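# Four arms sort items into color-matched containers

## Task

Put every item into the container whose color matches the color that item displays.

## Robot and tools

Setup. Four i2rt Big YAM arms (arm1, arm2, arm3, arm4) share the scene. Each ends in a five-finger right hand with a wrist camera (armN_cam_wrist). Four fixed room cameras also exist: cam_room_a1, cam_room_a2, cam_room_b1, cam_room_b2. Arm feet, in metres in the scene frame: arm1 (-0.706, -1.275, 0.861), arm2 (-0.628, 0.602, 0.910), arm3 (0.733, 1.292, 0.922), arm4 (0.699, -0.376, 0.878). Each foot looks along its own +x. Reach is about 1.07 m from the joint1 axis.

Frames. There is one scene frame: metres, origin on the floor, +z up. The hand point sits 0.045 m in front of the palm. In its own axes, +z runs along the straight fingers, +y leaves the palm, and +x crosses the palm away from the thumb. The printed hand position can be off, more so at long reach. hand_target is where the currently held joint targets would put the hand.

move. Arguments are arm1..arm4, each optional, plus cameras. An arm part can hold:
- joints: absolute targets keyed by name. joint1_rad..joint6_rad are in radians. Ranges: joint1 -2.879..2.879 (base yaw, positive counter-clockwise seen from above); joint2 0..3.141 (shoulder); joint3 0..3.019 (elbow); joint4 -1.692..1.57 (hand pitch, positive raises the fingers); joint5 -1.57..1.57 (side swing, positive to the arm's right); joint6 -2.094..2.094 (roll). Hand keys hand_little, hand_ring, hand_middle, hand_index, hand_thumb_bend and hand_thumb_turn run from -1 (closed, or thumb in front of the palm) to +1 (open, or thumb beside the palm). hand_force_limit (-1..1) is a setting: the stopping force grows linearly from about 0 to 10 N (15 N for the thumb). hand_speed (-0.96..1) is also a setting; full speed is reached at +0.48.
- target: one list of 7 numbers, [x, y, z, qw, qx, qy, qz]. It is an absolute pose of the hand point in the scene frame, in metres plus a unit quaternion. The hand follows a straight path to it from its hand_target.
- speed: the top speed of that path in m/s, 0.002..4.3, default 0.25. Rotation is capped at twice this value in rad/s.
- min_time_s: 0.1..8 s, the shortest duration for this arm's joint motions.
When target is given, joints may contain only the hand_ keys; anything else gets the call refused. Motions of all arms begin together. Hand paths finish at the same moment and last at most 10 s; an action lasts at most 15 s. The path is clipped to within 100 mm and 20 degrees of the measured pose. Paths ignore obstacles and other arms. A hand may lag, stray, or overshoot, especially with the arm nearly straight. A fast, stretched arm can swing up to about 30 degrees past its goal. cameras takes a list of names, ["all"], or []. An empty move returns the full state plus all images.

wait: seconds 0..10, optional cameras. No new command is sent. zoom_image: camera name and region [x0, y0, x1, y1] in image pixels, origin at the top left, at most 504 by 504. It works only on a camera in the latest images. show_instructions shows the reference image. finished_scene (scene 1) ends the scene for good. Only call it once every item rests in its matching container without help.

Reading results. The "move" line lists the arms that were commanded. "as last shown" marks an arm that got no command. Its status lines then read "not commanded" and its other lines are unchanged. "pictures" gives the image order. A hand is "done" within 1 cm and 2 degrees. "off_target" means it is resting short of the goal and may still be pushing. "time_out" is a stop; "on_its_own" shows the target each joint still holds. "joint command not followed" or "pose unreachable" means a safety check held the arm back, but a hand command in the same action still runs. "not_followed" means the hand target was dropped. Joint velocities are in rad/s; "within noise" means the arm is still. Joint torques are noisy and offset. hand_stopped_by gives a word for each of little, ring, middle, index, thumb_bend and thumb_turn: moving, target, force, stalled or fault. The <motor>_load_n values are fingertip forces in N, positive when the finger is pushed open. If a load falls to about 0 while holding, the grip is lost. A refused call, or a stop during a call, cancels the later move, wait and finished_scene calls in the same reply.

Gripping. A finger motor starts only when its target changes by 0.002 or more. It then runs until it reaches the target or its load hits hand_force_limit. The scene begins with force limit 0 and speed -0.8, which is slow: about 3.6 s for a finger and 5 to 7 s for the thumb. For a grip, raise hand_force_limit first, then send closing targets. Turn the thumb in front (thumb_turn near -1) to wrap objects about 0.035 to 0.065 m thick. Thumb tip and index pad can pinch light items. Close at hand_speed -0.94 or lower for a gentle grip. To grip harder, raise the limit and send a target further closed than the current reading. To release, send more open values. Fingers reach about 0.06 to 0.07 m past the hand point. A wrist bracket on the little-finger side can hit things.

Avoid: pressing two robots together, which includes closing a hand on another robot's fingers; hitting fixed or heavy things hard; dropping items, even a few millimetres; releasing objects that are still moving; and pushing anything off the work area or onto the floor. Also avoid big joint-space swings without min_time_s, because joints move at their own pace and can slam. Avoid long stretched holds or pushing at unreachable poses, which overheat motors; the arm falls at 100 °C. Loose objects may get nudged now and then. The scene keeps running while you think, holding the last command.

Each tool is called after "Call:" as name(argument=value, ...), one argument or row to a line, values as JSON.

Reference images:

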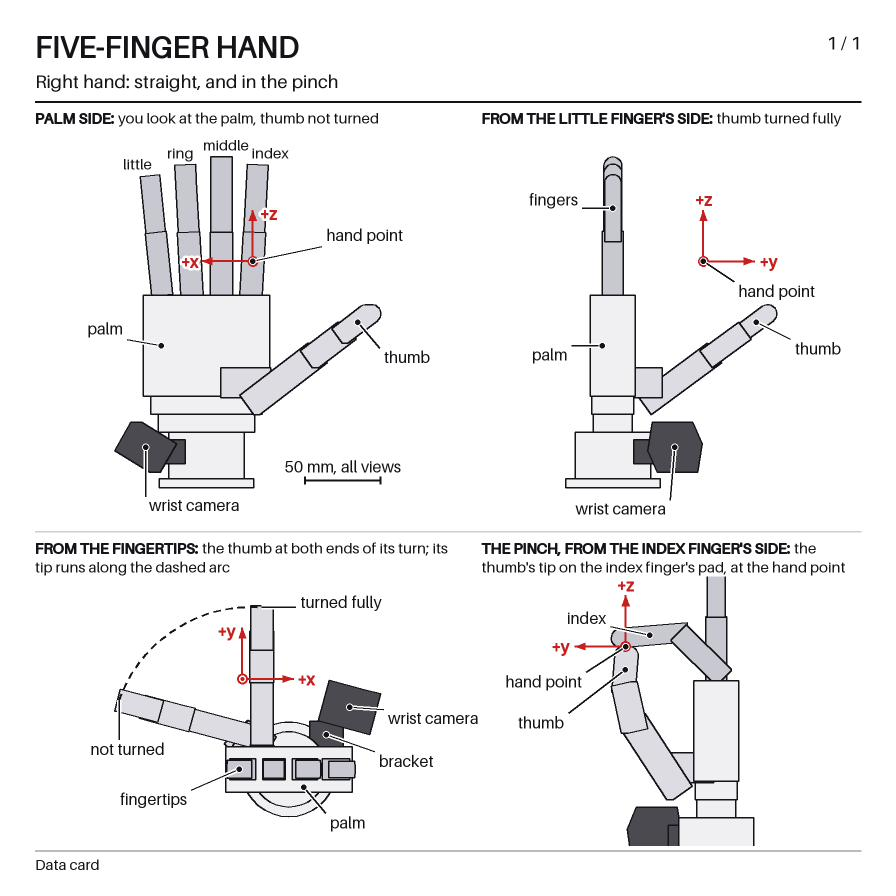

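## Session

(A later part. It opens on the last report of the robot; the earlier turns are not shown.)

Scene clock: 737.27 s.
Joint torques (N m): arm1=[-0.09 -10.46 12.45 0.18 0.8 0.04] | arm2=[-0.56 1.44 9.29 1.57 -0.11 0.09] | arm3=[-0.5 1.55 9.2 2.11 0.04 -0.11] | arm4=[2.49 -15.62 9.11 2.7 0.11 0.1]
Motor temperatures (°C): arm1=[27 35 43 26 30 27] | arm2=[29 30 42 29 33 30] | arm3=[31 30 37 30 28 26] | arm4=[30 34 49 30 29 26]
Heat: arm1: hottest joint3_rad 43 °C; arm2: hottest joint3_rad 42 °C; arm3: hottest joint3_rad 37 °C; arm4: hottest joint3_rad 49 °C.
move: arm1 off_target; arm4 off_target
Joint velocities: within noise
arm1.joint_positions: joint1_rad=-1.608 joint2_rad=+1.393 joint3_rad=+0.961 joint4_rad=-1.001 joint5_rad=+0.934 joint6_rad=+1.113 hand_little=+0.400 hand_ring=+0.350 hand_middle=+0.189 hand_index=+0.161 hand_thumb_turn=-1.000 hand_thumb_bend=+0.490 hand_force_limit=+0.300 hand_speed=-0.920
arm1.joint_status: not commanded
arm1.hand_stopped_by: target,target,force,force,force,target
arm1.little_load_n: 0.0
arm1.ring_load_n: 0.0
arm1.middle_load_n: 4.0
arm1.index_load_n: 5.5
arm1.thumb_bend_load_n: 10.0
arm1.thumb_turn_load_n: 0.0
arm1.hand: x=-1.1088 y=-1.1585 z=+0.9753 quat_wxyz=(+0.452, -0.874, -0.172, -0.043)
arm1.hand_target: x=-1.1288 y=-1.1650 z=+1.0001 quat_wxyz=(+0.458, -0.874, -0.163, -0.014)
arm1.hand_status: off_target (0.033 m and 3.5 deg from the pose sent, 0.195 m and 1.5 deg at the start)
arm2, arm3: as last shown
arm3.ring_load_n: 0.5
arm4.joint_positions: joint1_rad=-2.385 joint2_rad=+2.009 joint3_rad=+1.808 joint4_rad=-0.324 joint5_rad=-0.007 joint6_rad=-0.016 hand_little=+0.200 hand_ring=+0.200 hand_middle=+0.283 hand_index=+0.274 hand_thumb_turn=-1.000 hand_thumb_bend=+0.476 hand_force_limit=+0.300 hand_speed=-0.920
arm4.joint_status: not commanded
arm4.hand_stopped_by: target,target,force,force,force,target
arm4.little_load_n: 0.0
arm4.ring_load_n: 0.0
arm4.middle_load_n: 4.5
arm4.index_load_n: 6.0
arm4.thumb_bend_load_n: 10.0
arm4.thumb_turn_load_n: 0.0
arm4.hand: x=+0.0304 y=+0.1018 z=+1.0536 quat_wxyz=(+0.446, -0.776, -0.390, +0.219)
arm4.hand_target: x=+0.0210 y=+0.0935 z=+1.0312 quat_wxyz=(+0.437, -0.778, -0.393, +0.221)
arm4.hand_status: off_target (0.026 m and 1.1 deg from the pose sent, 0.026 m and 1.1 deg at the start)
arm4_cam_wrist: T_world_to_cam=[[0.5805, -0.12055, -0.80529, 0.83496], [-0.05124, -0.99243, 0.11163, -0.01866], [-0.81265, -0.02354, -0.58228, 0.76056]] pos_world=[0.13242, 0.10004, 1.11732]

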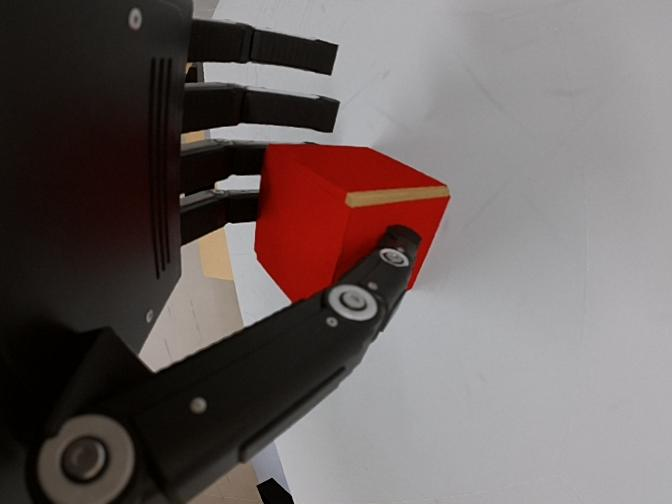

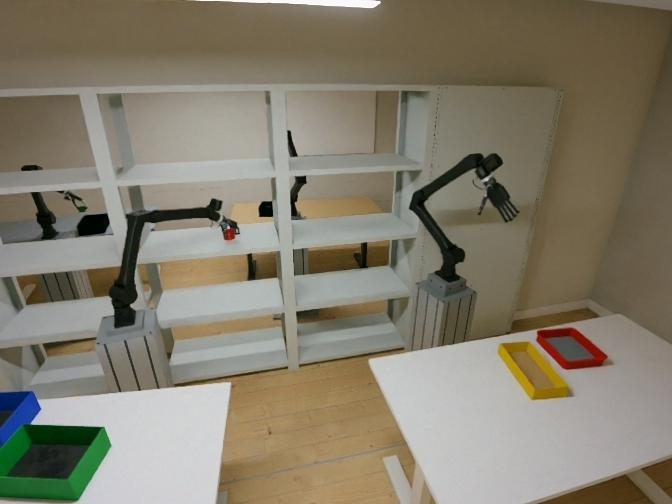

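Call:
move(
  arm1={"joints": {"joint1_rad": -1.6, "joint2_rad": 0.7, "joint3_rad": 1.33, "joint4_rad": -1.2, "joint5_rad": 0, "joint6_rad": 0}, "min_time_s": 5},
  arm4={"target": [0.022, 0.096, 1.044, 0.4370, -0.7785, -0.3930, 0.2210], "speed": 0.05, "joints": {"hand_index": 0.36, "hand_middle": 0.36, "hand_thumb_bend": 0.6, "hand_speed": -0.9}},
  cameras=["arm4_cam_wrist", "arm1_cam_wrist"],
)

Scene clock: 751.93 s.
Joint torques (N m): arm1=[-0.79 0.09 14.08 1.5 0.04 -0.07] | arm2=[-0.62 1.49 9.29 1.61 -0.1 0.1] | arm3=[-0.38 1.67 9.2 2.09 0.05 -0.11] | arm4=[1.38 -16.26 10.88 1.54 0.02 0.11]
Motor temperatures (°C): arm1=[27 35 45 26 30 27] | arm2=[29 30 42 29 33 30] | arm3=[31 30 37 30 28 26] | arm4=[30 35 47 30 29 26]
Heat: arm1: hottest joint3_rad 45 °C; arm2: hottest joint3_rad 42 °C; arm3: hottest joint3_rad 37 °C; arm4: hottest joint3_rad 47 °C.
move: arm1 done; arm4 off_target
Joint velocities: within noise
arm1.joint_positions: joint1_rad=-1.607 joint2_rad=+0.706 joint3_rad=+1.271 joint4_rad=-1.194 joint5_rad=+0.002 joint6_rad=+0.008 hand_little=+0.400 hand_ring=+0.350 hand_middle=+0.189 hand_index=+0.161 hand_thumb_turn=-1.000 hand_thumb_bend=+0.490 hand_force_limit=+0.300 hand_speed=-0.920
arm1.joint_status: all done
arm1.hand_stopped_by: target,target,force,force,force,target
arm1.little_load_n: 0.0
arm1.ring_load_n: 0.0
arm1.middle_load_n: 4.0
arm1.index_load_n: 5.0
arm1.thumb_bend_load_n: 10.0
arm1.thumb_turn_load_n: 0.0
arm1.hand: x=-0.9882 y=-1.3065 z=+1.2874 quat_wxyz=(+0.321, -0.633, -0.628, +0.321)
arm1.hand_target: x=-0.9839 y=-1.3084 z=+1.3170 quat_wxyz=(+0.339, -0.618, -0.623, +0.339)
arm1.hand_status: not commanded
arm2.joint_positions: joint1_rad=+1.893 joint2_rad=+0.632 joint3_rad=+1.319 joint4_rad=-1.428 joint5_rad=+0.001 joint6_rad=-0.009 hand_little=+1.000 hand_ring=+1.000 hand_middle=+1.000 hand_index=+1.000 hand_thumb_turn=+1.000 hand_thumb_bend=+1.000 hand_force_limit=+0.000 hand_speed=-0.800
arm2.joint_status: not commanded
arm2.hand_stopped_by: target,target,target,target,target,target
arm2.little_load_n: 0.0
arm2.ring_load_n: 0.0
arm2.middle_load_n: 0.0
arm2.index_load_n: 0.0
arm2.thumb_bend_load_n: -0.5
arm2.thumb_turn_load_n: 0.0
arm2.hand: x=-0.8311 y=+0.5391 z=+1.3354 quat_wxyz=(-0.262, +0.590, +0.700, -0.304)
arm2.hand_target: x=-0.8317 y=+0.5369 z=+1.3457 quat_wxyz=(-0.267, +0.588, +0.695, -0.316)
arm2.hand_status: not commanded
arm3.joint_positions: joint1_rad=-1.395 joint2_rad=+0.628 joint3_rad=+1.329 joint4_rad=-1.440 joint5_rad=-0.002 joint6_rad=-1.523 hand_little=+1.000 hand_ring=+1.000 hand_middle=+1.000 hand_index=+1.000 hand_thumb_turn=+1.000 hand_thumb_bend=+1.000 hand_force_limit=+0.000 hand_speed=-0.800
arm3.joint_status: not commanded
arm3.hand_stopped_by: target,target,target,target,target,target
arm3.little_load_n: 0.0
arm3.ring_load_n: 0.0
arm3.middle_load_n: 0.0
arm3.index_load_n: 0.0
arm3.thumb_bend_load_n: 0.0
arm3.thumb_turn_load_n: 0.0
arm3.hand: x=+0.9615 y=+1.3323 z=+1.3695 quat_wxyz=(-0.083, +0.901, +0.164, +0.392)
arm3.hand_target: x=+0.9618 y=+1.3308 z=+1.3787 quat_wxyz=(-0.083, +0.897, +0.161, +0.402)
arm3.hand_status: not commanded
arm4.joint_positions: joint1_rad=-2.385 joint2_rad=+2.009 joint3_rad=+1.807 joint4_rad=-0.323 joint5_rad=-0.007 joint6_rad=-0.015 hand_little=+0.200 hand_ring=+0.200 hand_middle=+0.360 hand_index=+0.360 hand_thumb_turn=-1.000 hand_thumb_bend=+0.600 hand_force_limit=+0.300 hand_speed=-0.900
arm4.joint_status: all done
arm4.hand_stopped_by: target,target,target,target,target,target
arm4.little_load_n: 0.0
arm4.ring_load_n: 0.0
arm4.middle_load_n: 0.0
arm4.index_load_n: 0.0
arm4.thumb_bend_load_n: 0.0
arm4.thumb_turn_load_n: 0.0
arm4.hand: x=+0.0304 y=+0.1018 z=+1.0534 quat_wxyz=(+0.446, -0.776, -0.390, +0.219)
arm4.hand_target: x=+0.0224 y=+0.0959 z=+1.0441 quat_wxyz=(+0.437, -0.778, -0.393, +0.221)
arm4.hand_status: off_target (0.014 m and 1.1 deg from the pose sent, 0.014 m and 1.1 deg at the start)
pictures: arm1_cam_wrist, arm4_cam_wrist
arm1_cam_wrist: T_world_to_cam=[[0.58653, 0.29275, -0.75516, 1.92914], [0.54561, -0.8319, 0.10127, -0.6741], [-0.59857, -0.47142, -0.64767, -0.261]] pos_world=[-0.91994, -1.24858, 1.35604]
arm4_cam_wrist: T_world_to_cam=[[0.58008, -0.1207, -0.80557, 0.83518], [-0.05135, -0.99241, 0.11172, -0.01872], [-0.81294, -0.02344, -0.58187, 0.76001]] pos_world=[0.13242, 0.10004, 1.11712]

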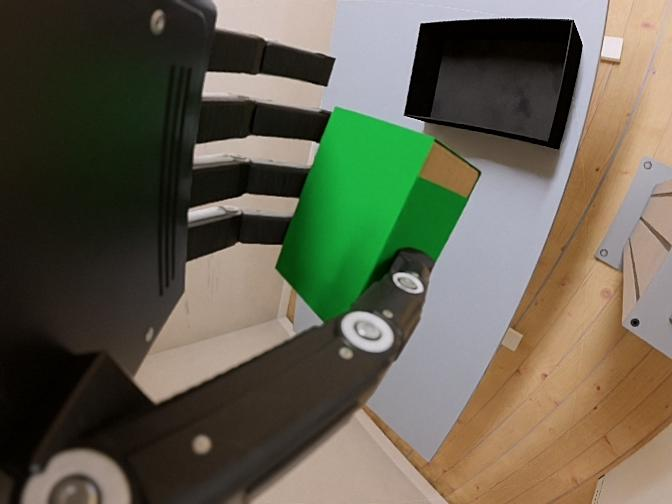

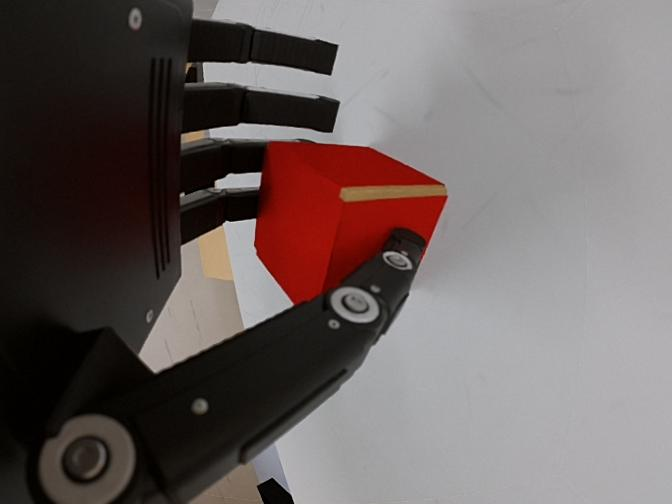

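Call:
move(
  arm1={"joints": {"joint1_rad": 1.95}, "min_time_s": 6.5},
  arm4={"joints": {"hand_index": 0.56, "hand_middle": 0.56, "hand_ring": 0.56, "hand_little": 0.56, "hand_thumb_bend": 1.0, "hand_speed": -0.7}},
  cameras=["arm4_cam_wrist"],
)

Scene clock: 761.70 s.
Joint torques (N m): arm1=[-0.5 0.15 13.94 1.87 0.1 -0.05] | arm2=[-0.44 1.49 9.31 1.55 -0.09 0.09] | arm3=[-0.38 1.55 9.2 2.1 0.04 -0.11] | arm4=[2.55 -15.38 11.25 1.4 -0.02 0.09]
Motor temperatures (°C): arm1=[27 34 49 26 30 27] | arm2=[29 30 42 29 32 30] | arm3=[31 30 37 30 28 26] | arm4=[30 36 47 30 29 26]
Heat: arm1: hottest joint3_rad 49 °C; arm2: hottest joint3_rad 42 °C; arm3: hottest joint3_rad 37 °C; arm4: hottest joint3_rad 47 °C.
move: arm1 done; arm4 done
Joint velocities: within noise
arm1.joint_positions: joint1_rad=+1.940 joint2_rad=+0.706 joint3_rad=+1.271 joint4_rad=-1.194 joint5_rad=+0.000 joint6_rad=+0.008 hand_little=+0.400 hand_ring=+0.350 hand_middle=+0.189 hand_index=+0.161 hand_thumb_turn=-1.000 hand_thumb_bend=+0.490 hand_force_limit=+0.300 hand_speed=-0.920
arm1.joint_status: all done
arm1.hand_stopped_by: target,target,force,force,force,target
arm1.little_load_n: 0.0
arm1.ring_load_n: 0.0
arm1.middle_load_n: 4.0
arm1.index_load_n: 5.0
arm1.thumb_bend_load_n: 10.0
arm1.thumb_turn_load_n: 0.0
arm1.hand: x=-0.4593 y=-1.1363 z=+1.2882 quat_wxyz=(-0.381, +0.742, -0.493, +0.248)
arm1.hand_target: x=-0.4642 y=-1.1359 z=+1.3178 quat_wxyz=(-0.403, +0.735, -0.479, +0.261)
arm1.hand_status: not commanded
arm2, arm3: as last shown
arm2.thumb_bend_load_n: 0.0
arm3.thumb_bend_load_n: 0.5
arm4.joint_positions: joint1_rad=-2.385 joint2_rad=+2.009 joint3_rad=+1.807 joint4_rad=-0.324 joint5_rad=-0.007 joint6_rad=-0.015 hand_little=+0.560 hand_ring=+0.560 hand_middle=+0.560 hand_index=+0.560 hand_thumb_turn=-1.000 hand_thumb_bend=+1.000 hand_force_limit=+0.300 hand_speed=-0.700
arm4.joint_status: all done
arm4.hand_stopped_by: target,target,target,target,target,target
arm4.little_load_n: 0.0
arm4.ring_load_n: 0.0
arm4.middle_load_n: 0.0
arm4.index_load_n: 0.0
arm4.thumb_bend_load_n: 0.0
arm4.thumb_turn_load_n: 0.0
arm4.hand: x=+0.0306 y=+0.1016 z=+1.0531 quat_wxyz=(+0.445, -0.776, -0.390, +0.219)
arm4.hand_target: x=+0.0224 y=+0.0959 z=+1.0441 quat_wxyz=(+0.437, -0.778, -0.393, +0.221)
arm4.hand_status: not commanded
arm4_cam_wrist: T_world_to_cam=[[0.58107, -0.12144, -0.80474, 0.83397], [-0.05151, -0.99231, 0.11255, -0.01971], [-0.81222, -0.02394, -0.58286, 0.76104]] pos_world=[0.13252, 0.09994, 1.11693]

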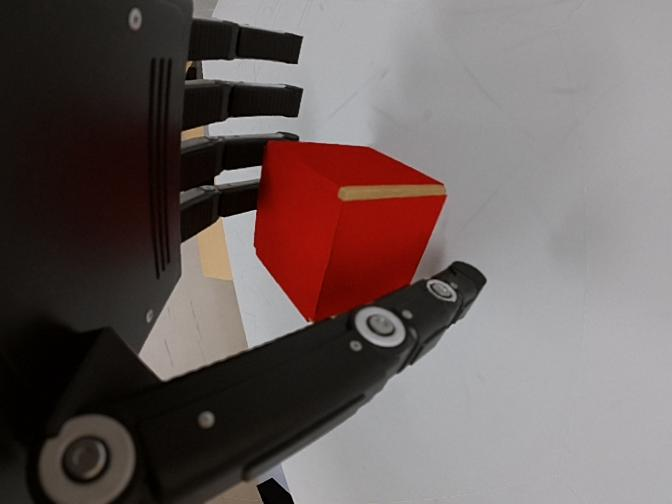

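Call:
move(
  arm1={"target": [-0.33, -1.03, 1.15, 0.3587, -0.7927, 0.4020, -0.2866], "speed": 0.15},
  arm4={"target": [0.018, 0.101, 1.15, 0.4370, -0.7785, -0.3930, 0.2210], "speed": 0.06},
  cameras=["arm4_cam_wrist"],
)

Scene clock: 776.83 s.
Joint torques (N m): arm1=[0.15 -6.89 10.51 2.86 0.25 -0.07] | arm2=[-0.62 1.32 9.25 1.43 -0.09 0.1] | arm3=[-0.44 1.55 9.21 2.13 0.04 -0.11] | arm4=[1.38 -15.97 13.42 1.46 -0.04 0.12]
Motor temperatures (°C): arm1=[27 34 53 26 30 27] | arm2=[29 30 42 29 32 30] | arm3=[31 30 37 30 28 26] | arm4=[30 36 47 30 29 26]
Heat: arm1: hottest joint3_rad 53 °C; arm2: hottest joint3_rad 42 °C; arm3: hottest joint3_rad 37 °C; arm4: hottest joint3_rad 47 °C.
move: arm1 done; arm4 off_target
Joint velocities: within noise
arm1.joint_positions: joint1_rad=+2.100 joint2_rad=+1.033 joint3_rad=+1.048 joint4_rad=-0.664 joint5_rad=+0.125 joint6_rad=-0.107 hand_little=+0.400 hand_ring=+0.350 hand_middle=+0.189 hand_index=+0.161 hand_thumb_turn=-1.000 hand_thumb_bend=+0.490 hand_force_limit=+0.300 hand_speed=-0.920
arm1.joint_status: not commanded
arm1.hand_stopped_by: target,target,force,force,force,target
arm1.little_load_n: 0.0
arm1.ring_load_n: 0.0
arm1.middle_load_n: 4.0
arm1.index_load_n: 5.0
arm1.thumb_bend_load_n: 10.0
arm1.thumb_turn_load_n: 0.0
arm1.hand: x=-0.3302 y=-1.0375 z=+1.1453 quat_wxyz=(-0.349, +0.793, -0.413, +0.281)
arm1.hand_target: x=-0.3301 y=-1.0301 z=+1.1499 quat_wxyz=(-0.358, +0.792, -0.402, +0.286)
arm1.hand_status: done (0.009 m and 1.8 deg from the pose sent, 0.217 m and 13.1 deg at the start)
arm2, arm3: as last shown
arm3.thumb_bend_load_n: 0.0
arm4.joint_positions: joint1_rad=-2.385 joint2_rad=+2.009 joint3_rad=+2.058 joint4_rad=-0.599 joint5_rad=-0.009 joint6_rad=-0.015 hand_little=+0.560 hand_ring=+0.560 hand_middle=+0.560 hand_index=+0.560 hand_thumb_turn=-1.000 hand_thumb_bend=+1.000 hand_force_limit=+0.300 hand_speed=-0.700
arm4.joint_status: not commanded
arm4.hand_stopped_by: target,target,target,target,target,target
arm4.little_load_n: 0.0
arm4.ring_load_n: 0.5
arm4.middle_load_n: 0.0
arm4.index_load_n: 0.0
arm4.thumb_bend_load_n: 0.0
arm4.thumb_turn_load_n: 0.0
arm4.hand: x=+0.0280 y=+0.1035 z=+1.1435 quat_wxyz=(+0.435, -0.781, -0.393, +0.215)
arm4.hand_target: x=+0.0184 y=+0.1008 z=+1.1500 quat_wxyz=(+0.437, -0.778, -0.393, +0.221)
arm4.hand_status: off_target (0.012 m and 0.8 deg from the pose sent, 0.098 m and 1.1 deg at the start)
arm4_cam_wrist: T_world_to_cam=[[0.59623, -0.13302, -0.79171, 0.8943], [-0.05235, -0.99052, 0.127, -0.04485], [-0.8011, -0.03428, -0.59754, 0.82918]] pos_world=[0.1287, 0.10296, 1.2092]

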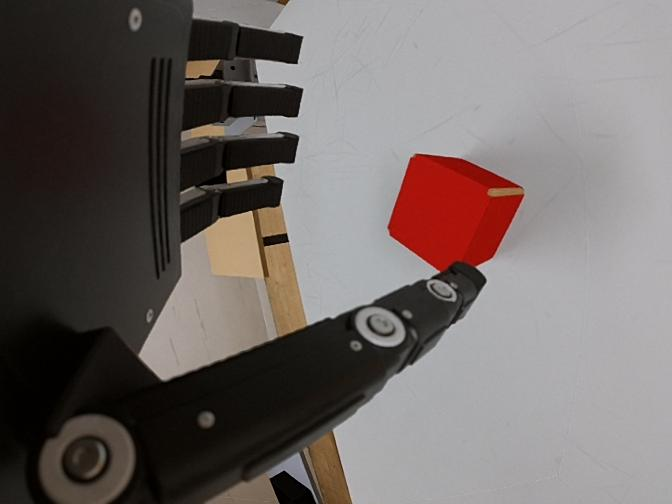

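Call:
move(
  arm1={"target": [-0.010, -0.824, 1.115, 0.3587, -0.7927, 0.4020, -0.2866], "speed": 0.1},
  arm4={"target": [0.33, -0.11, 1.14, 0.4463, -0.7730, -0.3905, 0.2255], "speed": 0.15},
)

Call:
move(
  arm1={"target": [-0.010, -0.824, 1.07, 0.3587, -0.7927, 0.4020, -0.2866], "speed": 0.06},
  arm4={"joints": {"joint1_rad": -2.3, "joint2_rad": 0.7, "joint3_rad": 1.33, "joint4_rad": -1.2, "joint5_rad": 0, "joint6_rad": 0}, "min_time_s": 4},
  cameras=["arm1_cam_wrist", "cam_room_a1"],
)

Scene clock: 793.20 s.
Joint torques (N m): arm1=[-0.67 -22.89 16.54 1.52 0.13 -0.03] | arm2=[-0.56 1.49 9.28 1.59 -0.11 0.1] | arm3=[-0.32 1.55 9.2 2.11 0.04 -0.11] | arm4=[-1.08 -5.19 9.76 1.59 -0.07 -0.12]
Motor temperatures (°C): arm1=[27 34 52 26 30 27] | arm2=[29 30 42 29 32 30] | arm3=[31 30 37 30 28 26] | arm4=[30 36 47 30 29 26]
Heat: arm1: hottest joint3_rad 52 °C; arm2: hottest joint3_rad 42 °C; arm3: hottest joint3_rad 37 °C; arm4: hottest joint3_rad 47 °C.
move: arm1 off_target; arm4 done
Joint velocities: within noise
arm1.joint_positions: joint1_rad=+2.100 joint2_rad=+2.069 joint3_rad=+2.089 joint4_rad=-0.699 joint5_rad=+0.125 joint6_rad=-0.111 hand_little=+0.400 hand_ring=+0.350 hand_middle=+0.189 hand_index=+0.161 hand_thumb_turn=-1.000 hand_thumb_bend=+0.490 hand_force_limit=+0.300 hand_speed=-0.920
arm1.joint_status: not commanded
arm1.hand_stopped_by: target,target,force,force,force,target
arm1.little_load_n: 0.0
arm1.ring_load_n: 0.0
arm1.middle_load_n: 4.0
arm1.index_load_n: 5.5
arm1.thumb_bend_load_n: 10.0
arm1.thumb_turn_load_n: 0.0
arm1.hand: x=-0.0181 y=-0.8394 z=+1.0824 quat_wxyz=(-0.337, +0.800, -0.414, +0.275)
arm1.hand_target: x=-0.0119 y=-0.8253 z=+1.1150 quat_wxyz=(-0.359, +0.792, -0.402, +0.287)
arm1.hand_status: off_target (0.037 m and 3.3 deg from the pose sent, 0.386 m and 1.8 deg at the start)
arm2, arm3: as last shown
arm4.joint_positions: joint1_rad=-2.426 joint2_rad=+0.986 joint3_rad=+0.902 joint4_rad=-0.420 joint5_rad=-0.065 joint6_rad=-0.031 hand_little=+0.560 hand_ring=+0.560 hand_middle=+0.560 hand_index=+0.560 hand_thumb_turn=-1.000 hand_thumb_bend=+1.000 hand_force_limit=+0.300 hand_speed=-0.700
arm4.joint_status: not commanded
arm4.hand_stopped_by: target,target,target,target,target,target
arm4.little_load_n: 0.0
arm4.ring_load_n: 0.0
arm4.middle_load_n: 0.0
arm4.index_load_n: 0.0
arm4.thumb_bend_load_n: 0.0
arm4.thumb_turn_load_n: 0.0
arm4.hand: x=+0.3243 y=-0.1141 z=+1.1441 quat_wxyz=(+0.449, -0.769, -0.390, +0.232)
arm4.hand_target: x=+0.3300 y=-0.1101 z=+1.1400 quat_wxyz=(+0.446, -0.773, -0.390, +0.226)
arm4.hand_status: done (0.008 m and 1.0 deg from the pose sent, 0.370 m and 2.0 deg at the start)
pictures: none

Scene clock: 797.60 s.
Joint torques (N m): arm1=[-0.32 -23 10.33 2.95 0.1 -0.06] | arm2=[-0.44 1.14 9.32 1.51 -0.11 0.09] | arm3=[-0.32 1.61 9.18 2.1 0.04 -0.11] | arm4=[1.96 -0.21 11.37 1.61 0.17 0.17]
Motor temperatures (°C): arm1=[27 34 52 26 29 27] | arm2=[29 30 42 29 32 30] | arm3=[31 30 37 30 28 26] | arm4=[30 36 48 30 29 26]
Heat: arm1: hottest joint3_rad 52 °C; arm2: hottest joint3_rad 42 °C; arm3: hottest joint3_rad 37 °C; arm4: hottest joint3_rad 48 °C.
move: arm1 off_target; arm4 done
Joint velocities: within noise
arm1.joint_positions: joint1_rad=+2.100 joint2_rad=+2.072 joint3_rad=+2.051 joint4_rad=-0.615 joint5_rad=+0.124 joint6_rad=-0.111 hand_little=+0.400 hand_ring=+0.350 hand_middle=+0.189 hand_index=+0.161 hand_thumb_turn=-1.000 hand_thumb_bend=+0.490 hand_force_limit=+0.300 hand_speed=-0.920
arm1.joint_status: not commanded
arm1.hand_stopped_by: target,target,force,force,force,target
arm1.little_load_n: 0.0
arm1.ring_load_n: 0.0
arm1.middle_load_n: 4.0
arm1.index_load_n: 5.0
arm1.thumb_bend_load_n: 10.0
arm1.thumb_turn_load_n: 0.0
arm1.hand: x=-0.0095 y=-0.8338 z=+1.0737 quat_wxyz=(-0.353, +0.791, -0.411, +0.285)
arm1.hand_target: x=-0.0102 y=-0.8241 z=+1.0702 quat_wxyz=(-0.359, +0.792, -0.402, +0.286)
arm1.hand_status: off_target (0.011 m and 1.2 deg from the pose sent, 0.021 m and 3.3 deg at the start)
arm2, arm3: as last shown
arm2.thumb_turn_load_n: -0.5
arm4.joint_positions: joint1_rad=-2.315 joint2_rad=+0.702 joint3_rad=+1.298 joint4_rad=-1.190 joint5_rad=-0.002 joint6_rad=-0.010 hand_little=+0.560 hand_ring=+0.560 hand_middle=+0.560 hand_index=+0.560 hand_thumb_turn=-1.000 hand_thumb_bend=+1.000 hand_force_limit=+0.300 hand_speed=-0.700
arm4.joint_status: all done
arm4.hand_stopped_by: target,target,target,target,target,target
arm4.little_load_n: 0.0
arm4.ring_load_n: 0.0
arm4.middle_load_n: 0.0
arm4.index_load_n: 0.0
arm4.thumb_bend_load_n: 0.0
arm4.thumb_turn_load_n: 0.0
arm4.hand: x=+0.4464 y=-0.2428 z=+1.3172 quat_wxyz=(+0.411, -0.778, -0.421, +0.220)
arm4.hand_target: x=+0.4469 y=-0.2483 z=+1.3319 quat_wxyz=(+0.418, -0.772, -0.420, +0.229)
arm4.hand_status: not commanded
arm1_cam_wrist: T_world_to_cam=[[-0.30001, -0.65736, -0.69128, 0.18613], [-0.89703, 0.44095, -0.03002, 0.39531], [0.32455, 0.61109, -0.72196, 1.40038]] pos_world=[-0.04404, -0.90772, 1.15156]

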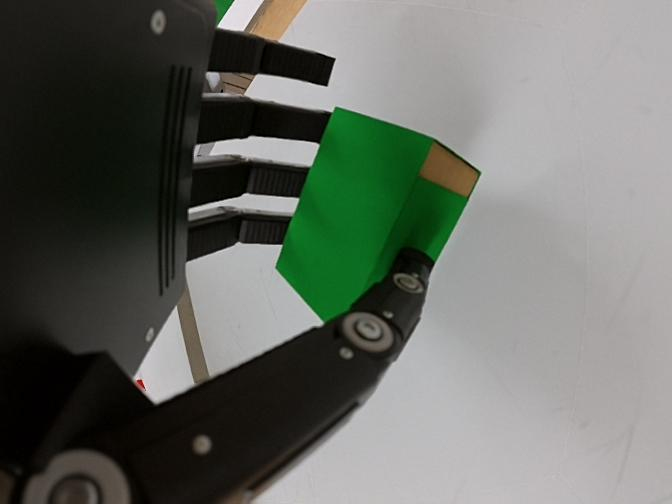

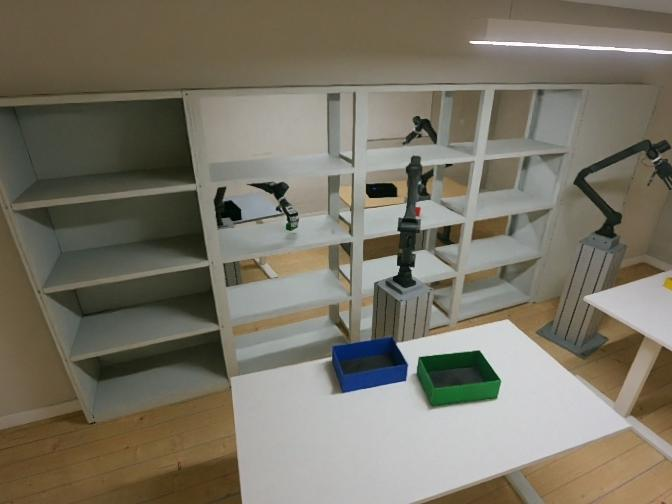

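Call:
move(
  arm1={"target": [-0.0155, -0.818, 1.048, 0.3620, -0.7927, 0.3960, -0.2880], "speed": 0.05},
  arm2={"joints": {"joint1_rad": -2.05, "joint2_rad": 0.7, "joint3_rad": 1.33, "joint4_rad": -1.2, "joint5_rad": 0, "joint6_rad": 0, "hand_thumb_turn": -1, "hand_little": 0.56, "hand_ring": 0.56, "hand_middle": 0.56, "hand_index": 0.56, "hand_speed": -0.3}, "min_time_s": 7},
  cameras=["arm1_cam_wrist", "arm2_cam_wrist", "cam_room_a1"],
)

Call:
zoom_image(
  camera="cam_room_a1",
  region=[240, 170, 340, 250],
)

Scene clock: 817.93 s.
Joint torques (N m): arm1=[0.15 -23.06 10.21 2.78 0.21 -0.02] | arm2=[-1.61 1.03 8.91 2.17 -0.08 0.06] | arm3=[-0.5 1.55 9.22 2.1 0.04 -0.1] | arm4=[1.9 0.09 11.21 1.44 0.06 0.09]
Motor temperatures (°C): arm1=[27 35 51 26 29 27] | arm2=[29 30 42 29 32 29] | arm3=[31 30 37 30 28 26] | arm4=[30 33 51 30 29 26]
Heat: arm1: hottest joint3_rad 51 °C; arm2: hottest joint3_rad 42 °C; arm3: hottest joint3_rad 37 °C; arm4: hottest joint3_rad 51 °C.
move: arm1 off_target; arm2 done
Joint velocities: within noise
arm1.joint_positions: joint1_rad=+2.104 joint2_rad=+2.072 joint3_rad=+1.983 joint4_rad=-0.542 joint5_rad=+0.125 joint6_rad=-0.115 hand_little=+0.400 hand_ring=+0.350 hand_middle=+0.189 hand_index=+0.161 hand_thumb_turn=-1.000 hand_thumb_bend=+0.490 hand_force_limit=+0.300 hand_speed=-0.920
arm1.joint_status: not commanded
arm1.hand_stopped_by: target,target,force,force,force,target
arm1.little_load_n: 0.0
arm1.ring_load_n: 0.0
arm1.middle_load_n: 4.0
arm1.index_load_n: 5.5
arm1.thumb_bend_load_n: 10.0
arm1.thumb_turn_load_n: 0.0
arm1.hand: x=-0.0117 y=-0.8311 z=+1.0484 quat_wxyz=(-0.355, +0.791, -0.407, +0.286)
arm1.hand_target: x=-0.0156 y=-0.8182 z=+1.0483 quat_wxyz=(-0.362, +0.793, -0.396, +0.288)
arm1.hand_status: off_target (0.014 m and 1.5 deg from the pose sent, 0.031 m and 2.0 deg at the start)
arm2.joint_positions: joint1_rad=-2.044 joint2_rad=+0.693 joint3_rad=+1.319 joint4_rad=-1.220 joint5_rad=+0.001 joint6_rad=-0.008 hand_little=+0.560 hand_ring=+0.560 hand_middle=+0.560 hand_index=+0.560 hand_thumb_turn=-1.000 hand_thumb_bend=+1.000 hand_force_limit=+0.000 hand_speed=-0.300
arm2.joint_status: all done
arm2.hand_stopped_by: target,target,target,target,target,target
arm2.little_load_n: 0.0
arm2.ring_load_n: -0.5
arm2.middle_load_n: 0.0
arm2.index_load_n: 0.0
arm2.thumb_bend_load_n: 0.0
arm2.thumb_turn_load_n: 0.0
arm2.hand: x=-0.3933 y=+0.4643 z=+1.3593 quat_wxyz=(-0.211, +0.401, -0.786, +0.420)
arm2.hand_target: x=-0.3889 y=+0.4598 z=+1.3670 quat_wxyz=(-0.216, +0.393, -0.784, +0.429)
arm2.hand_status: not commanded
arm3, arm4: as last shown
arm1_cam_wrist: T_world_to_cam=[[-0.2916, -0.65974, -0.69261, 0.16923], [-0.89978, 0.43489, -0.03543, 0.39197], [0.32459, 0.61287, -0.72044, 1.38105]] pos_world=[-0.04623, -0.90522, 1.12606]
arm2_cam_wrist: T_world_to_cam=[[-0.56169, 0.08176, -0.82329, 0.8647], [0.01005, 0.99571, 0.09203, -0.5862], [0.82728, 0.04342, -0.5601, 1.17597]] pos_world=[-0.48128, 0.46192, 1.42452]

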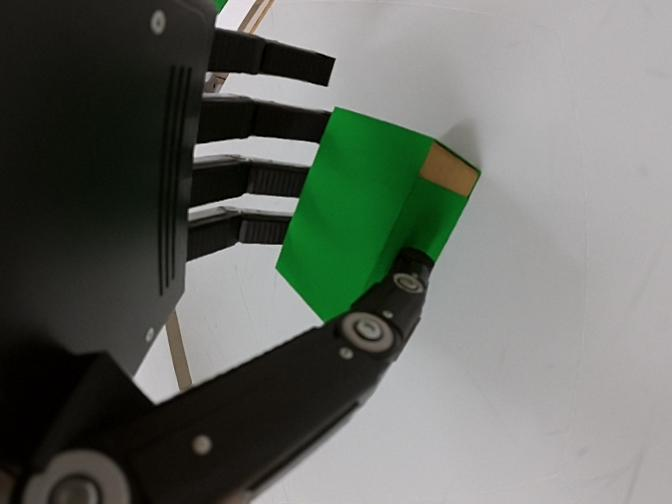

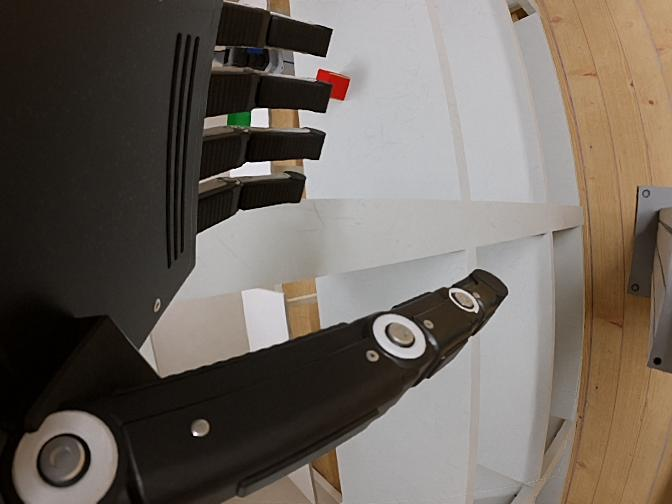

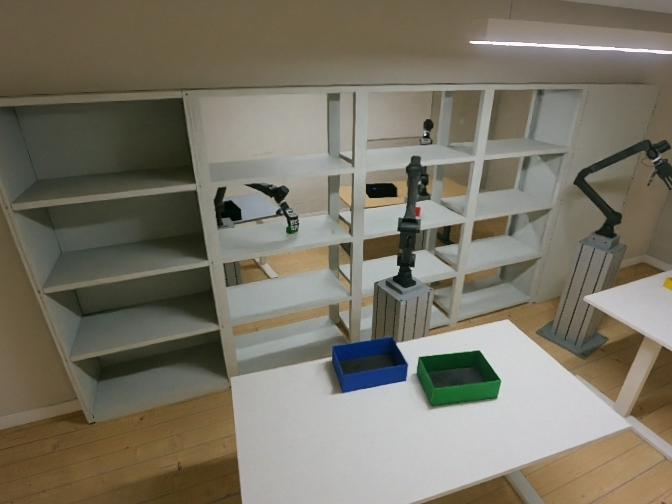

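Scaled by 5.040 from the camera's image (finer frame: 960x720).

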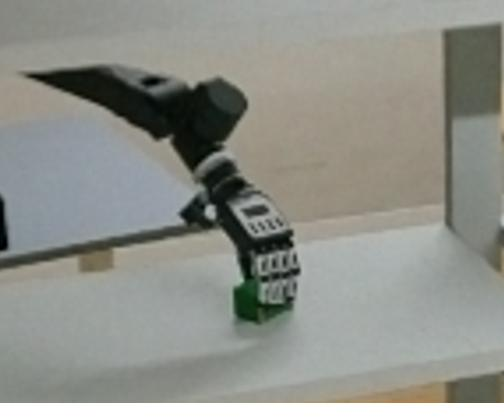

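Call:
move(
  arm1={"target": [-0.019, -0.814, 1.040, 0.3640, -0.7927, 0.3920, -0.2885], "speed": 0.04},
  arm2={"target": [-0.28, 0.345, 1.14, 0.2251, -0.3898, 0.7734, -0.4466], "speed": 0.15},
  cameras=["arm1_cam_wrist", "arm2_cam_wrist", "cam_room_a1"],
)

Call:
zoom_image(
  camera="cam_room_a1",
  region=[240, 170, 340, 250],
)

Scene clock: 825.47 s.
Joint torques (N m): arm1=[0.21 -23.53 9.33 2.74 0.18 -0.02] | arm2=[-1.9 -4.95 9.05 2.24 -0.19 -0.09] | arm3=[-0.38 1.61 9.21 2.11 0.04 -0.1] | arm4=[1.96 -0.21 11.17 1.46 0.14 0.16]
Motor temperatures (°C): arm1=[27 35 51 26 29 27] | arm2=[29 30 42 29 32 29] | arm3=[31 30 37 30 28 26] | arm4=[30 33 51 30 29 26]
Heat: arm1: hottest joint3_rad 51 °C; arm2: hottest joint3_rad 42 °C; arm3: hottest joint3_rad 37 °C; arm4: hottest joint3_rad 51 °C.
move: arm1 off_target; arm2 done
Joint velocities: within noise
arm1.joint_positions: joint1_rad=+2.108 joint2_rad=+2.072 joint3_rad=+1.966 joint4_rad=-0.510 joint5_rad=+0.126 joint6_rad=-0.120 hand_little=+0.400 hand_ring=+0.350 hand_middle=+0.189 hand_index=+0.161 hand_thumb_turn=-1.000 hand_thumb_bend=+0.490 hand_force_limit=+0.300 hand_speed=-0.920
arm1.joint_status: not commanded
arm1.hand_stopped_by: target,target,force,force,force,target
arm1.little_load_n: 0.0
arm1.ring_load_n: 0.0
arm1.middle_load_n: 3.0
arm1.index_load_n: 5.0
arm1.thumb_bend_load_n: 10.0
arm1.thumb_turn_load_n: 0.0
arm1.hand: x=-0.0110 y=-0.8276 z=+1.0447 quat_wxyz=(-0.360, +0.790, -0.403, +0.290)
arm1.hand_target: x=-0.0191 y=-0.8143 z=+1.0402 quat_wxyz=(-0.364, +0.794, -0.393, +0.289)
arm1.hand_status: off_target (0.016 m and 1.4 deg from the pose sent, 0.020 m and 2.0 deg at the start)
arm2.joint_positions: joint1_rad=-2.134 joint2_rad=+0.951 joint3_rad=+0.787 joint4_rad=-0.384 joint5_rad=-0.080 joint6_rad=-0.042 hand_little=+0.560 hand_ring=+0.560 hand_middle=+0.560 hand_index=+0.560 hand_thumb_turn=-1.000 hand_thumb_bend=+1.000 hand_force_limit=+0.000 hand_speed=-0.300
arm2.joint_status: not commanded
arm2.hand_stopped_by: target,target,target,target,target,target
arm2.little_load_n: 0.0
arm2.ring_load_n: 0.0
arm2.middle_load_n: 0.0
arm2.index_load_n: 0.0
arm2.thumb_bend_load_n: 0.0
arm2.thumb_turn_load_n: 0.0
arm2.hand: x=-0.2795 y=+0.3504 z=+1.1367 quat_wxyz=(-0.225, +0.391, -0.778, +0.437)
arm2.hand_target: x=-0.2801 y=+0.3450 z=+1.1401 quat_wxyz=(-0.225, +0.390, -0.773, +0.447)
arm2.hand_status: done (0.006 m and 1.3 deg from the pose sent, 0.274 m and 4.0 deg at the start)
arm3, arm4: as last shown
arm1_cam_wrist: T_world_to_cam=[[-0.27763, -0.65865, -0.69936, 0.1773], [-0.90149, 0.4302, -0.04729, 0.39952], [0.33201, 0.61733, -0.71321, 1.37222]] pos_world=[-0.04621, -0.90221, 1.12157]
arm2_cam_wrist: T_world_to_cam=[[-0.52238, 0.06853, -0.84995, 0.80058], [0.009, 0.99715, 0.07487, -0.43466], [0.85267, 0.03146, -0.52151, 0.92954]] pos_world=[-0.37047, 0.34931, 1.19776]

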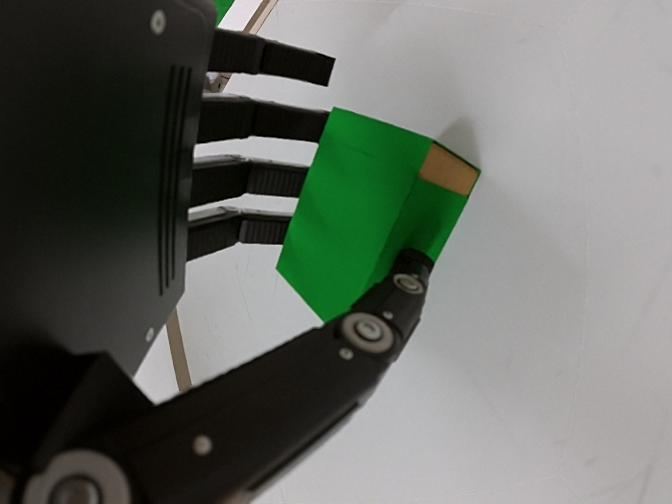

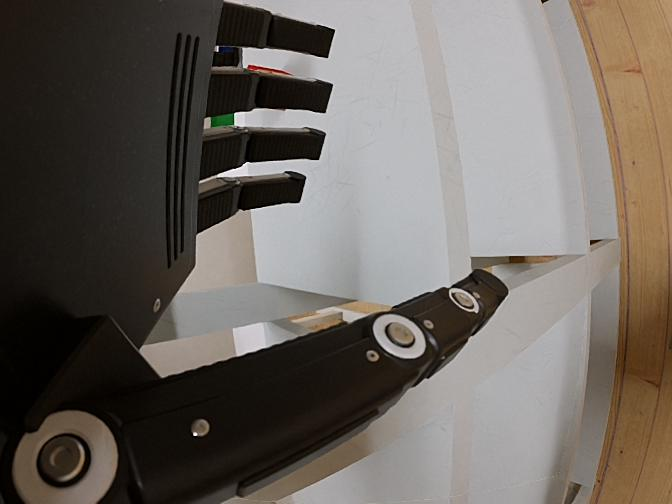

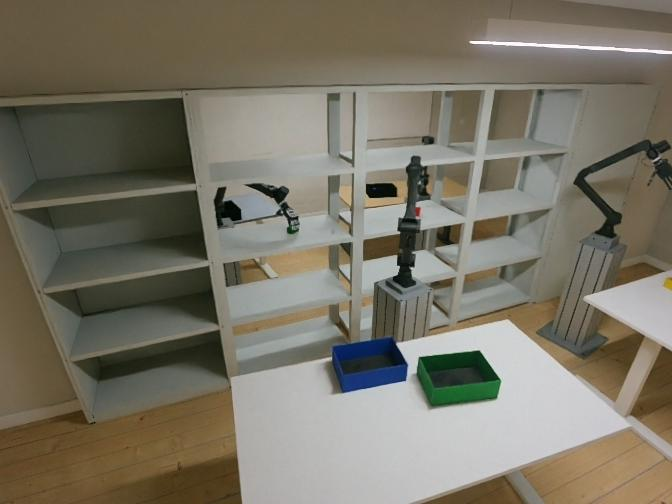

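Scaled by 5.040 from the camera's image (finer frame: 960x720).

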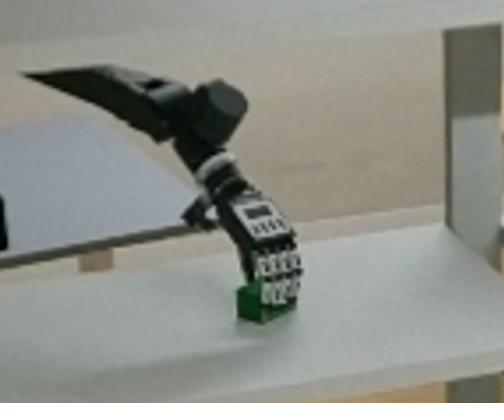

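Call:
move(
  arm1={"target": [-0.021, -0.814, 1.031, 0.3640, -0.7927, 0.3920, -0.2885], "speed": 0.04},
  arm2={"target": [0.03, 0.128, 1.145, 0.2251, -0.3898, 0.7734, -0.4466], "speed": 0.12, "joints": {"hand_thumb_bend": 0.8}},
  cameras=["arm1_cam_wrist", "arm2_cam_wrist", "cam_room_a1"],
)

Call:
zoom_image(
  camera="cam_room_a1",
  region=[240, 170, 340, 250],
)

Scene clock: 832.47 s.
Joint torques (N m): arm1=[0.5 -23.53 8.61 2.63 0.13 -0.02] | arm2=[-0.5 -19.78 14.23 1.2 0 0.08] | arm3=[-0.38 1.61 9.22 2.13 0.04 -0.11] | arm4=[2.55 0.21 11.18 1.61 0.11 0.19]
Motor temperatures (°C): arm1=[27 35 50 27 29 27] | arm2=[29 31 43 29 32 29] | arm3=[31 30 37 30 28 26] | arm4=[30 32 51 30 29 26]
Heat: arm1: hottest joint3_rad 50 °C; arm2: hottest joint3_rad 43 °C; arm3: hottest joint3_rad 37 °C; arm4: hottest joint3_rad 51 °C.
move: arm1 off_target; arm2 off_target
Joint velocities: within noise
arm1.joint_positions: joint1_rad=+2.109 joint2_rad=+2.068 joint3_rad=+1.949 joint4_rad=-0.484 joint5_rad=+0.128 joint6_rad=-0.120 hand_little=+0.400 hand_ring=+0.350 hand_middle=+0.189 hand_index=+0.161 hand_thumb_turn=-1.000 hand_thumb_bend=+0.490 hand_force_limit=+0.300 hand_speed=-0.920
arm1.joint_status: not commanded
arm1.hand_stopped_by: target,target,force,force,force,target
arm1.little_load_n: 0.0
arm1.ring_load_n: 0.0
arm1.middle_load_n: 4.5
arm1.index_load_n: 4.5
arm1.thumb_bend_load_n: 9.0
arm1.thumb_turn_load_n: -0.5
arm1.hand: x=-0.0106 y=-0.8267 z=+1.0429 quat_wxyz=(-0.365, +0.787, -0.401, +0.293)
arm1.hand_target: x=-0.0212 y=-0.8142 z=+1.0311 quat_wxyz=(-0.364, +0.794, -0.392, +0.289)
arm1.hand_status: off_target (0.020 m and 1.4 deg from the pose sent, 0.022 m and 1.3 deg at the start)
arm2.joint_positions: joint1_rad=-2.084 joint2_rad=+1.954 joint3_rad=+1.807 joint4_rad=-0.424 joint5_rad=-0.025 joint6_rad=-0.025 hand_little=+0.560 hand_ring=+0.560 hand_middle=+0.560 hand_index=+0.560 hand_thumb_turn=-1.000 hand_thumb_bend=+0.800 hand_force_limit=+0.000 hand_speed=-0.300
arm2.joint_status: all done
arm2.hand_stopped_by: target,target,target,target,target,target
arm2.little_load_n: 0.0
arm2.ring_load_n: 0.0
arm2.middle_load_n: 0.0
arm2.index_load_n: 0.0
arm2.thumb_bend_load_n: 0.0
arm2.thumb_turn_load_n: 0.0
arm2.hand: x=+0.0138 y=+0.1306 z=+1.1166 quat_wxyz=(-0.213, +0.395, -0.783, +0.430)
arm2.hand_target: x=+0.0285 y=+0.1291 z=+1.1451 quat_wxyz=(-0.225, +0.390, -0.773, +0.447)
arm2.hand_status: off_target (0.033 m and 2.6 deg from the pose sent, 0.381 m and 1.3 deg at the start)
arm3, arm4: as last shown
arm1_cam_wrist: T_world_to_cam=[[-0.2695, -0.65485, -0.70608, 0.18702], [-0.90106, 0.43019, -0.05506, 0.40745], [0.33981, 0.62138, -0.70599, 1.36615]] pos_world=[-0.04669, -0.9017, 1.11897]
arm2_cam_wrist: T_world_to_cam=[[-0.54569, 0.07516, -0.83461, 0.93417], [0.01728, 0.99677, 0.07846, -0.22078], [0.83781, 0.02839, -0.54522, 0.70298]] pos_world=[-0.07538, 0.12989, 1.18028]

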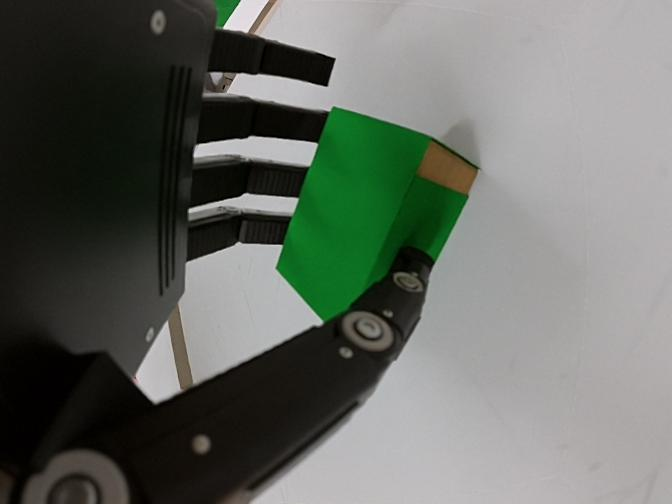

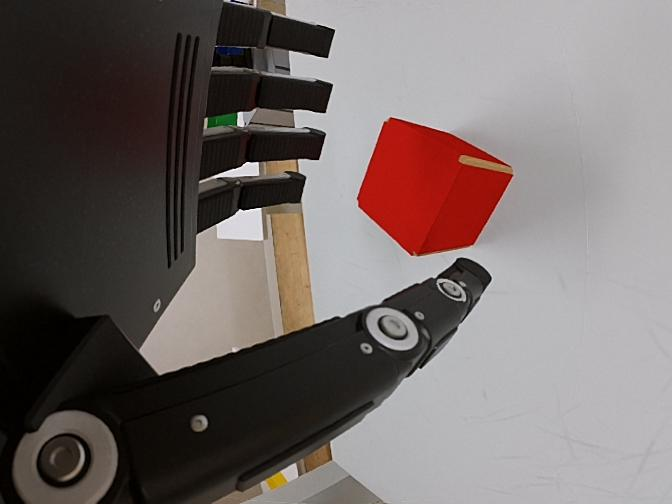

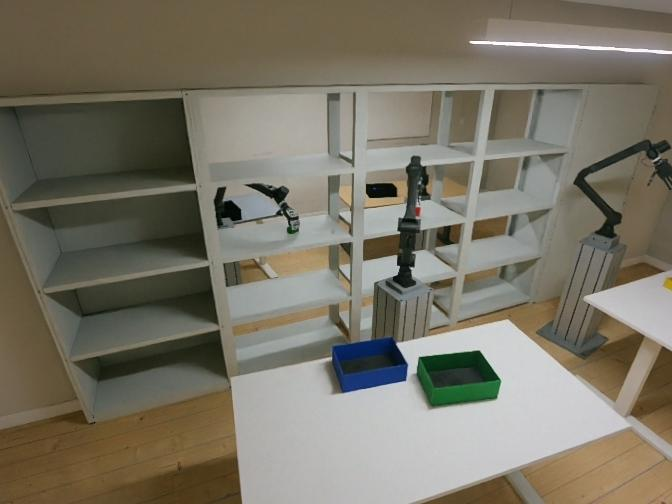

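Scaled by 5.040 from the camera's image (finer frame: 960x720).

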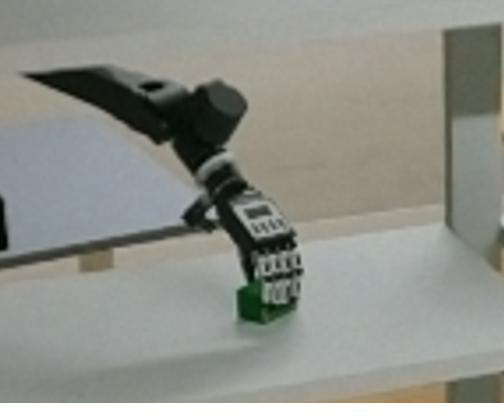

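Call:
move(
  arm1={"target": [-0.018, -0.816, 1.039, 0.3640, -0.7927, 0.3920, -0.2885], "speed": 0.05, "joints": {"hand_index": 0.28, "hand_middle": 0.28, "hand_thumb_bend": 0.6, "hand_speed": -0.9}},
  arm2={"target": [0.045, 0.112, 1.125, 0.2270, -0.3920, 0.7720, -0.4460], "speed": 0.06},
  cameras=["arm1_cam_wrist", "arm2_cam_wrist"],
)

Scene clock: 846.93 s.
Joint torques (N m): arm1=[-0.26 -23.3 10.92 1.78 0.06 -0.06] | arm2=[-0.56 -20.72 14.16 1.66 -0.15 0.03] | arm3=[-0.38 1.55 9.21 2.1 0.05 -0.1] | arm4=[1.9 0.85 11.19 1.52 0.14 0.13]
Motor temperatures (°C): arm1=[27 37 49 27 29 27] | arm2=[29 33 48 29 32 29] | arm3=[31 30 37 30 28 26] | arm4=[30 32 51 30 29 26]
Heat: arm1: hottest joint3_rad 49 °C; arm2: hottest joint3_rad 48 °C; arm3: hottest joint3_rad 37 °C; arm4: hottest joint3_rad 51 °C.
move: arm1 off_target; arm2 off_target
Joint velocities: within noise
arm1.joint_positions: joint1_rad=+2.110 joint2_rad=+2.068 joint3_rad=+1.942 joint4_rad=-0.484 joint5_rad=+0.126 joint6_rad=-0.120 hand_little=+0.400 hand_ring=+0.350 hand_middle=+0.280 hand_index=+0.280 hand_thumb_turn=-1.000 hand_thumb_bend=+0.600 hand_force_limit=+0.300 hand_speed=-0.900
arm1.joint_status: all done
arm1.hand_stopped_by: target,target,target,target,target,target
arm1.little_load_n: 0.0
arm1.ring_load_n: 0.0
arm1.middle_load_n: 0.0
arm1.index_load_n: 0.0
arm1.thumb_bend_load_n: 0.0
arm1.thumb_turn_load_n: 0.0
arm1.hand: x=-0.0124 y=-0.8270 z=+1.0392 quat_wxyz=(-0.363, +0.789, -0.401, +0.291)
arm1.hand_target: x=-0.0181 y=-0.8162 z=+1.0390 quat_wxyz=(-0.364, +0.794, -0.392, +0.289)
arm1.hand_status: off_target (0.012 m and 1.2 deg from the pose sent, 0.014 m and 1.4 deg at the start)
arm2.joint_positions: joint1_rad=-2.084 joint2_rad=+2.025 joint3_rad=+1.864 joint4_rad=-0.424 joint5_rad=-0.033 joint6_rad=-0.025 hand_little=+0.560 hand_ring=+0.560 hand_middle=+0.560 hand_index=+0.560 hand_thumb_turn=-1.000 hand_thumb_bend=+0.800 hand_force_limit=+0.000 hand_speed=-0.300
arm2.joint_status: not commanded
arm2.hand_stopped_by: target,target,target,target,target,target
arm2.little_load_n: 0.0
arm2.ring_load_n: 0.0
arm2.middle_load_n: 0.0
arm2.index_load_n: 0.0
arm2.thumb_bend_load_n: 0.0
arm2.thumb_turn_load_n: 0.0
arm2.hand: x=+0.0293 y=+0.1201 z=+1.0932 quat_wxyz=(-0.214, +0.398, -0.786, +0.423)
arm2.hand_target: x=+0.0432 y=+0.1134 z=+1.1253 quat_wxyz=(-0.227, +0.392, -0.772, +0.446)
arm2.hand_status: off_target (0.036 m and 3.5 deg from the pose sent, 0.037 m and 2.7 deg at the start)
arm3.joint_positions: joint1_rad=-1.395 joint2_rad=+0.628 joint3_rad=+1.329 joint4_rad=-1.440 joint5_rad=-0.002 joint6_rad=-1.523 hand_little=+1.000 hand_ring=+1.000 hand_middle=+1.000 hand_index=+1.000 hand_thumb_turn=+1.000 hand_thumb_bend=+1.000 hand_force_limit=+0.000 hand_speed=-0.800
arm3.joint_status: not commanded
arm3.hand_stopped_by: target,target,target,target,target,target
arm3.little_load_n: 0.0
arm3.ring_load_n: 0.0
arm3.middle_load_n: 0.0
arm3.index_load_n: 0.0
arm3.thumb_bend_load_n: 0.0
arm3.thumb_turn_load_n: 0.0
arm3.hand: x=+0.9615 y=+1.3323 z=+1.3695 quat_wxyz=(-0.083, +0.901, +0.164, +0.392)
arm3.hand_target: x=+0.9618 y=+1.3308 z=+1.3787 quat_wxyz=(-0.083, +0.897, +0.161, +0.402)
arm3.hand_status: not commanded
arm4: as last shown
arm1_cam_wrist: T_world_to_cam=[[-0.27244, -0.65723, -0.70273, 0.17823], [-0.90222, 0.42828, -0.05077, 0.39979], [0.33433, 0.62018, -0.70964, 1.36706]] pos_world=[-0.0478, -0.90191, 1.11567]
arm2_cam_wrist: T_world_to_cam=[[-0.55342, 0.08186, -0.82887, 0.91707], [0.0116, 0.99582, 0.0906, -0.22171], [0.83282, 0.04052, -0.55206, 0.68367]] pos_world=[-0.05927, 0.11801, 1.15764]

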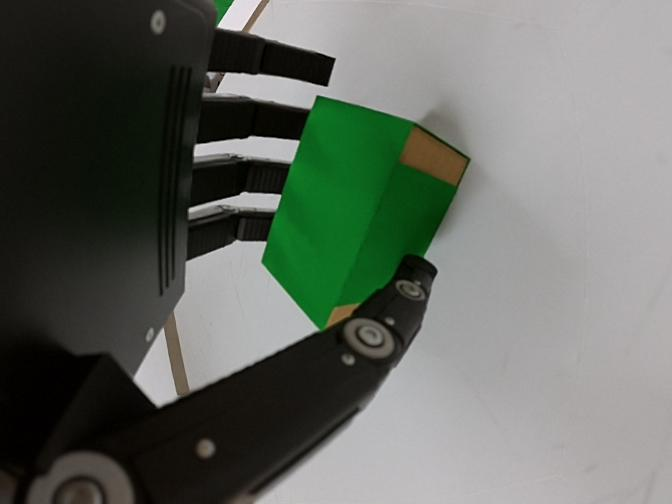

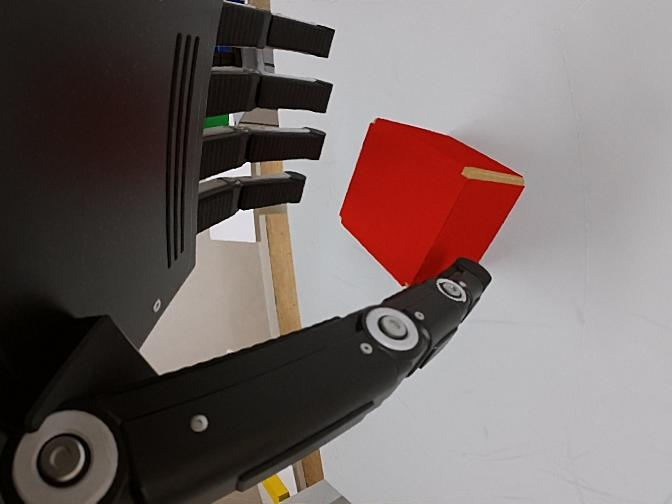

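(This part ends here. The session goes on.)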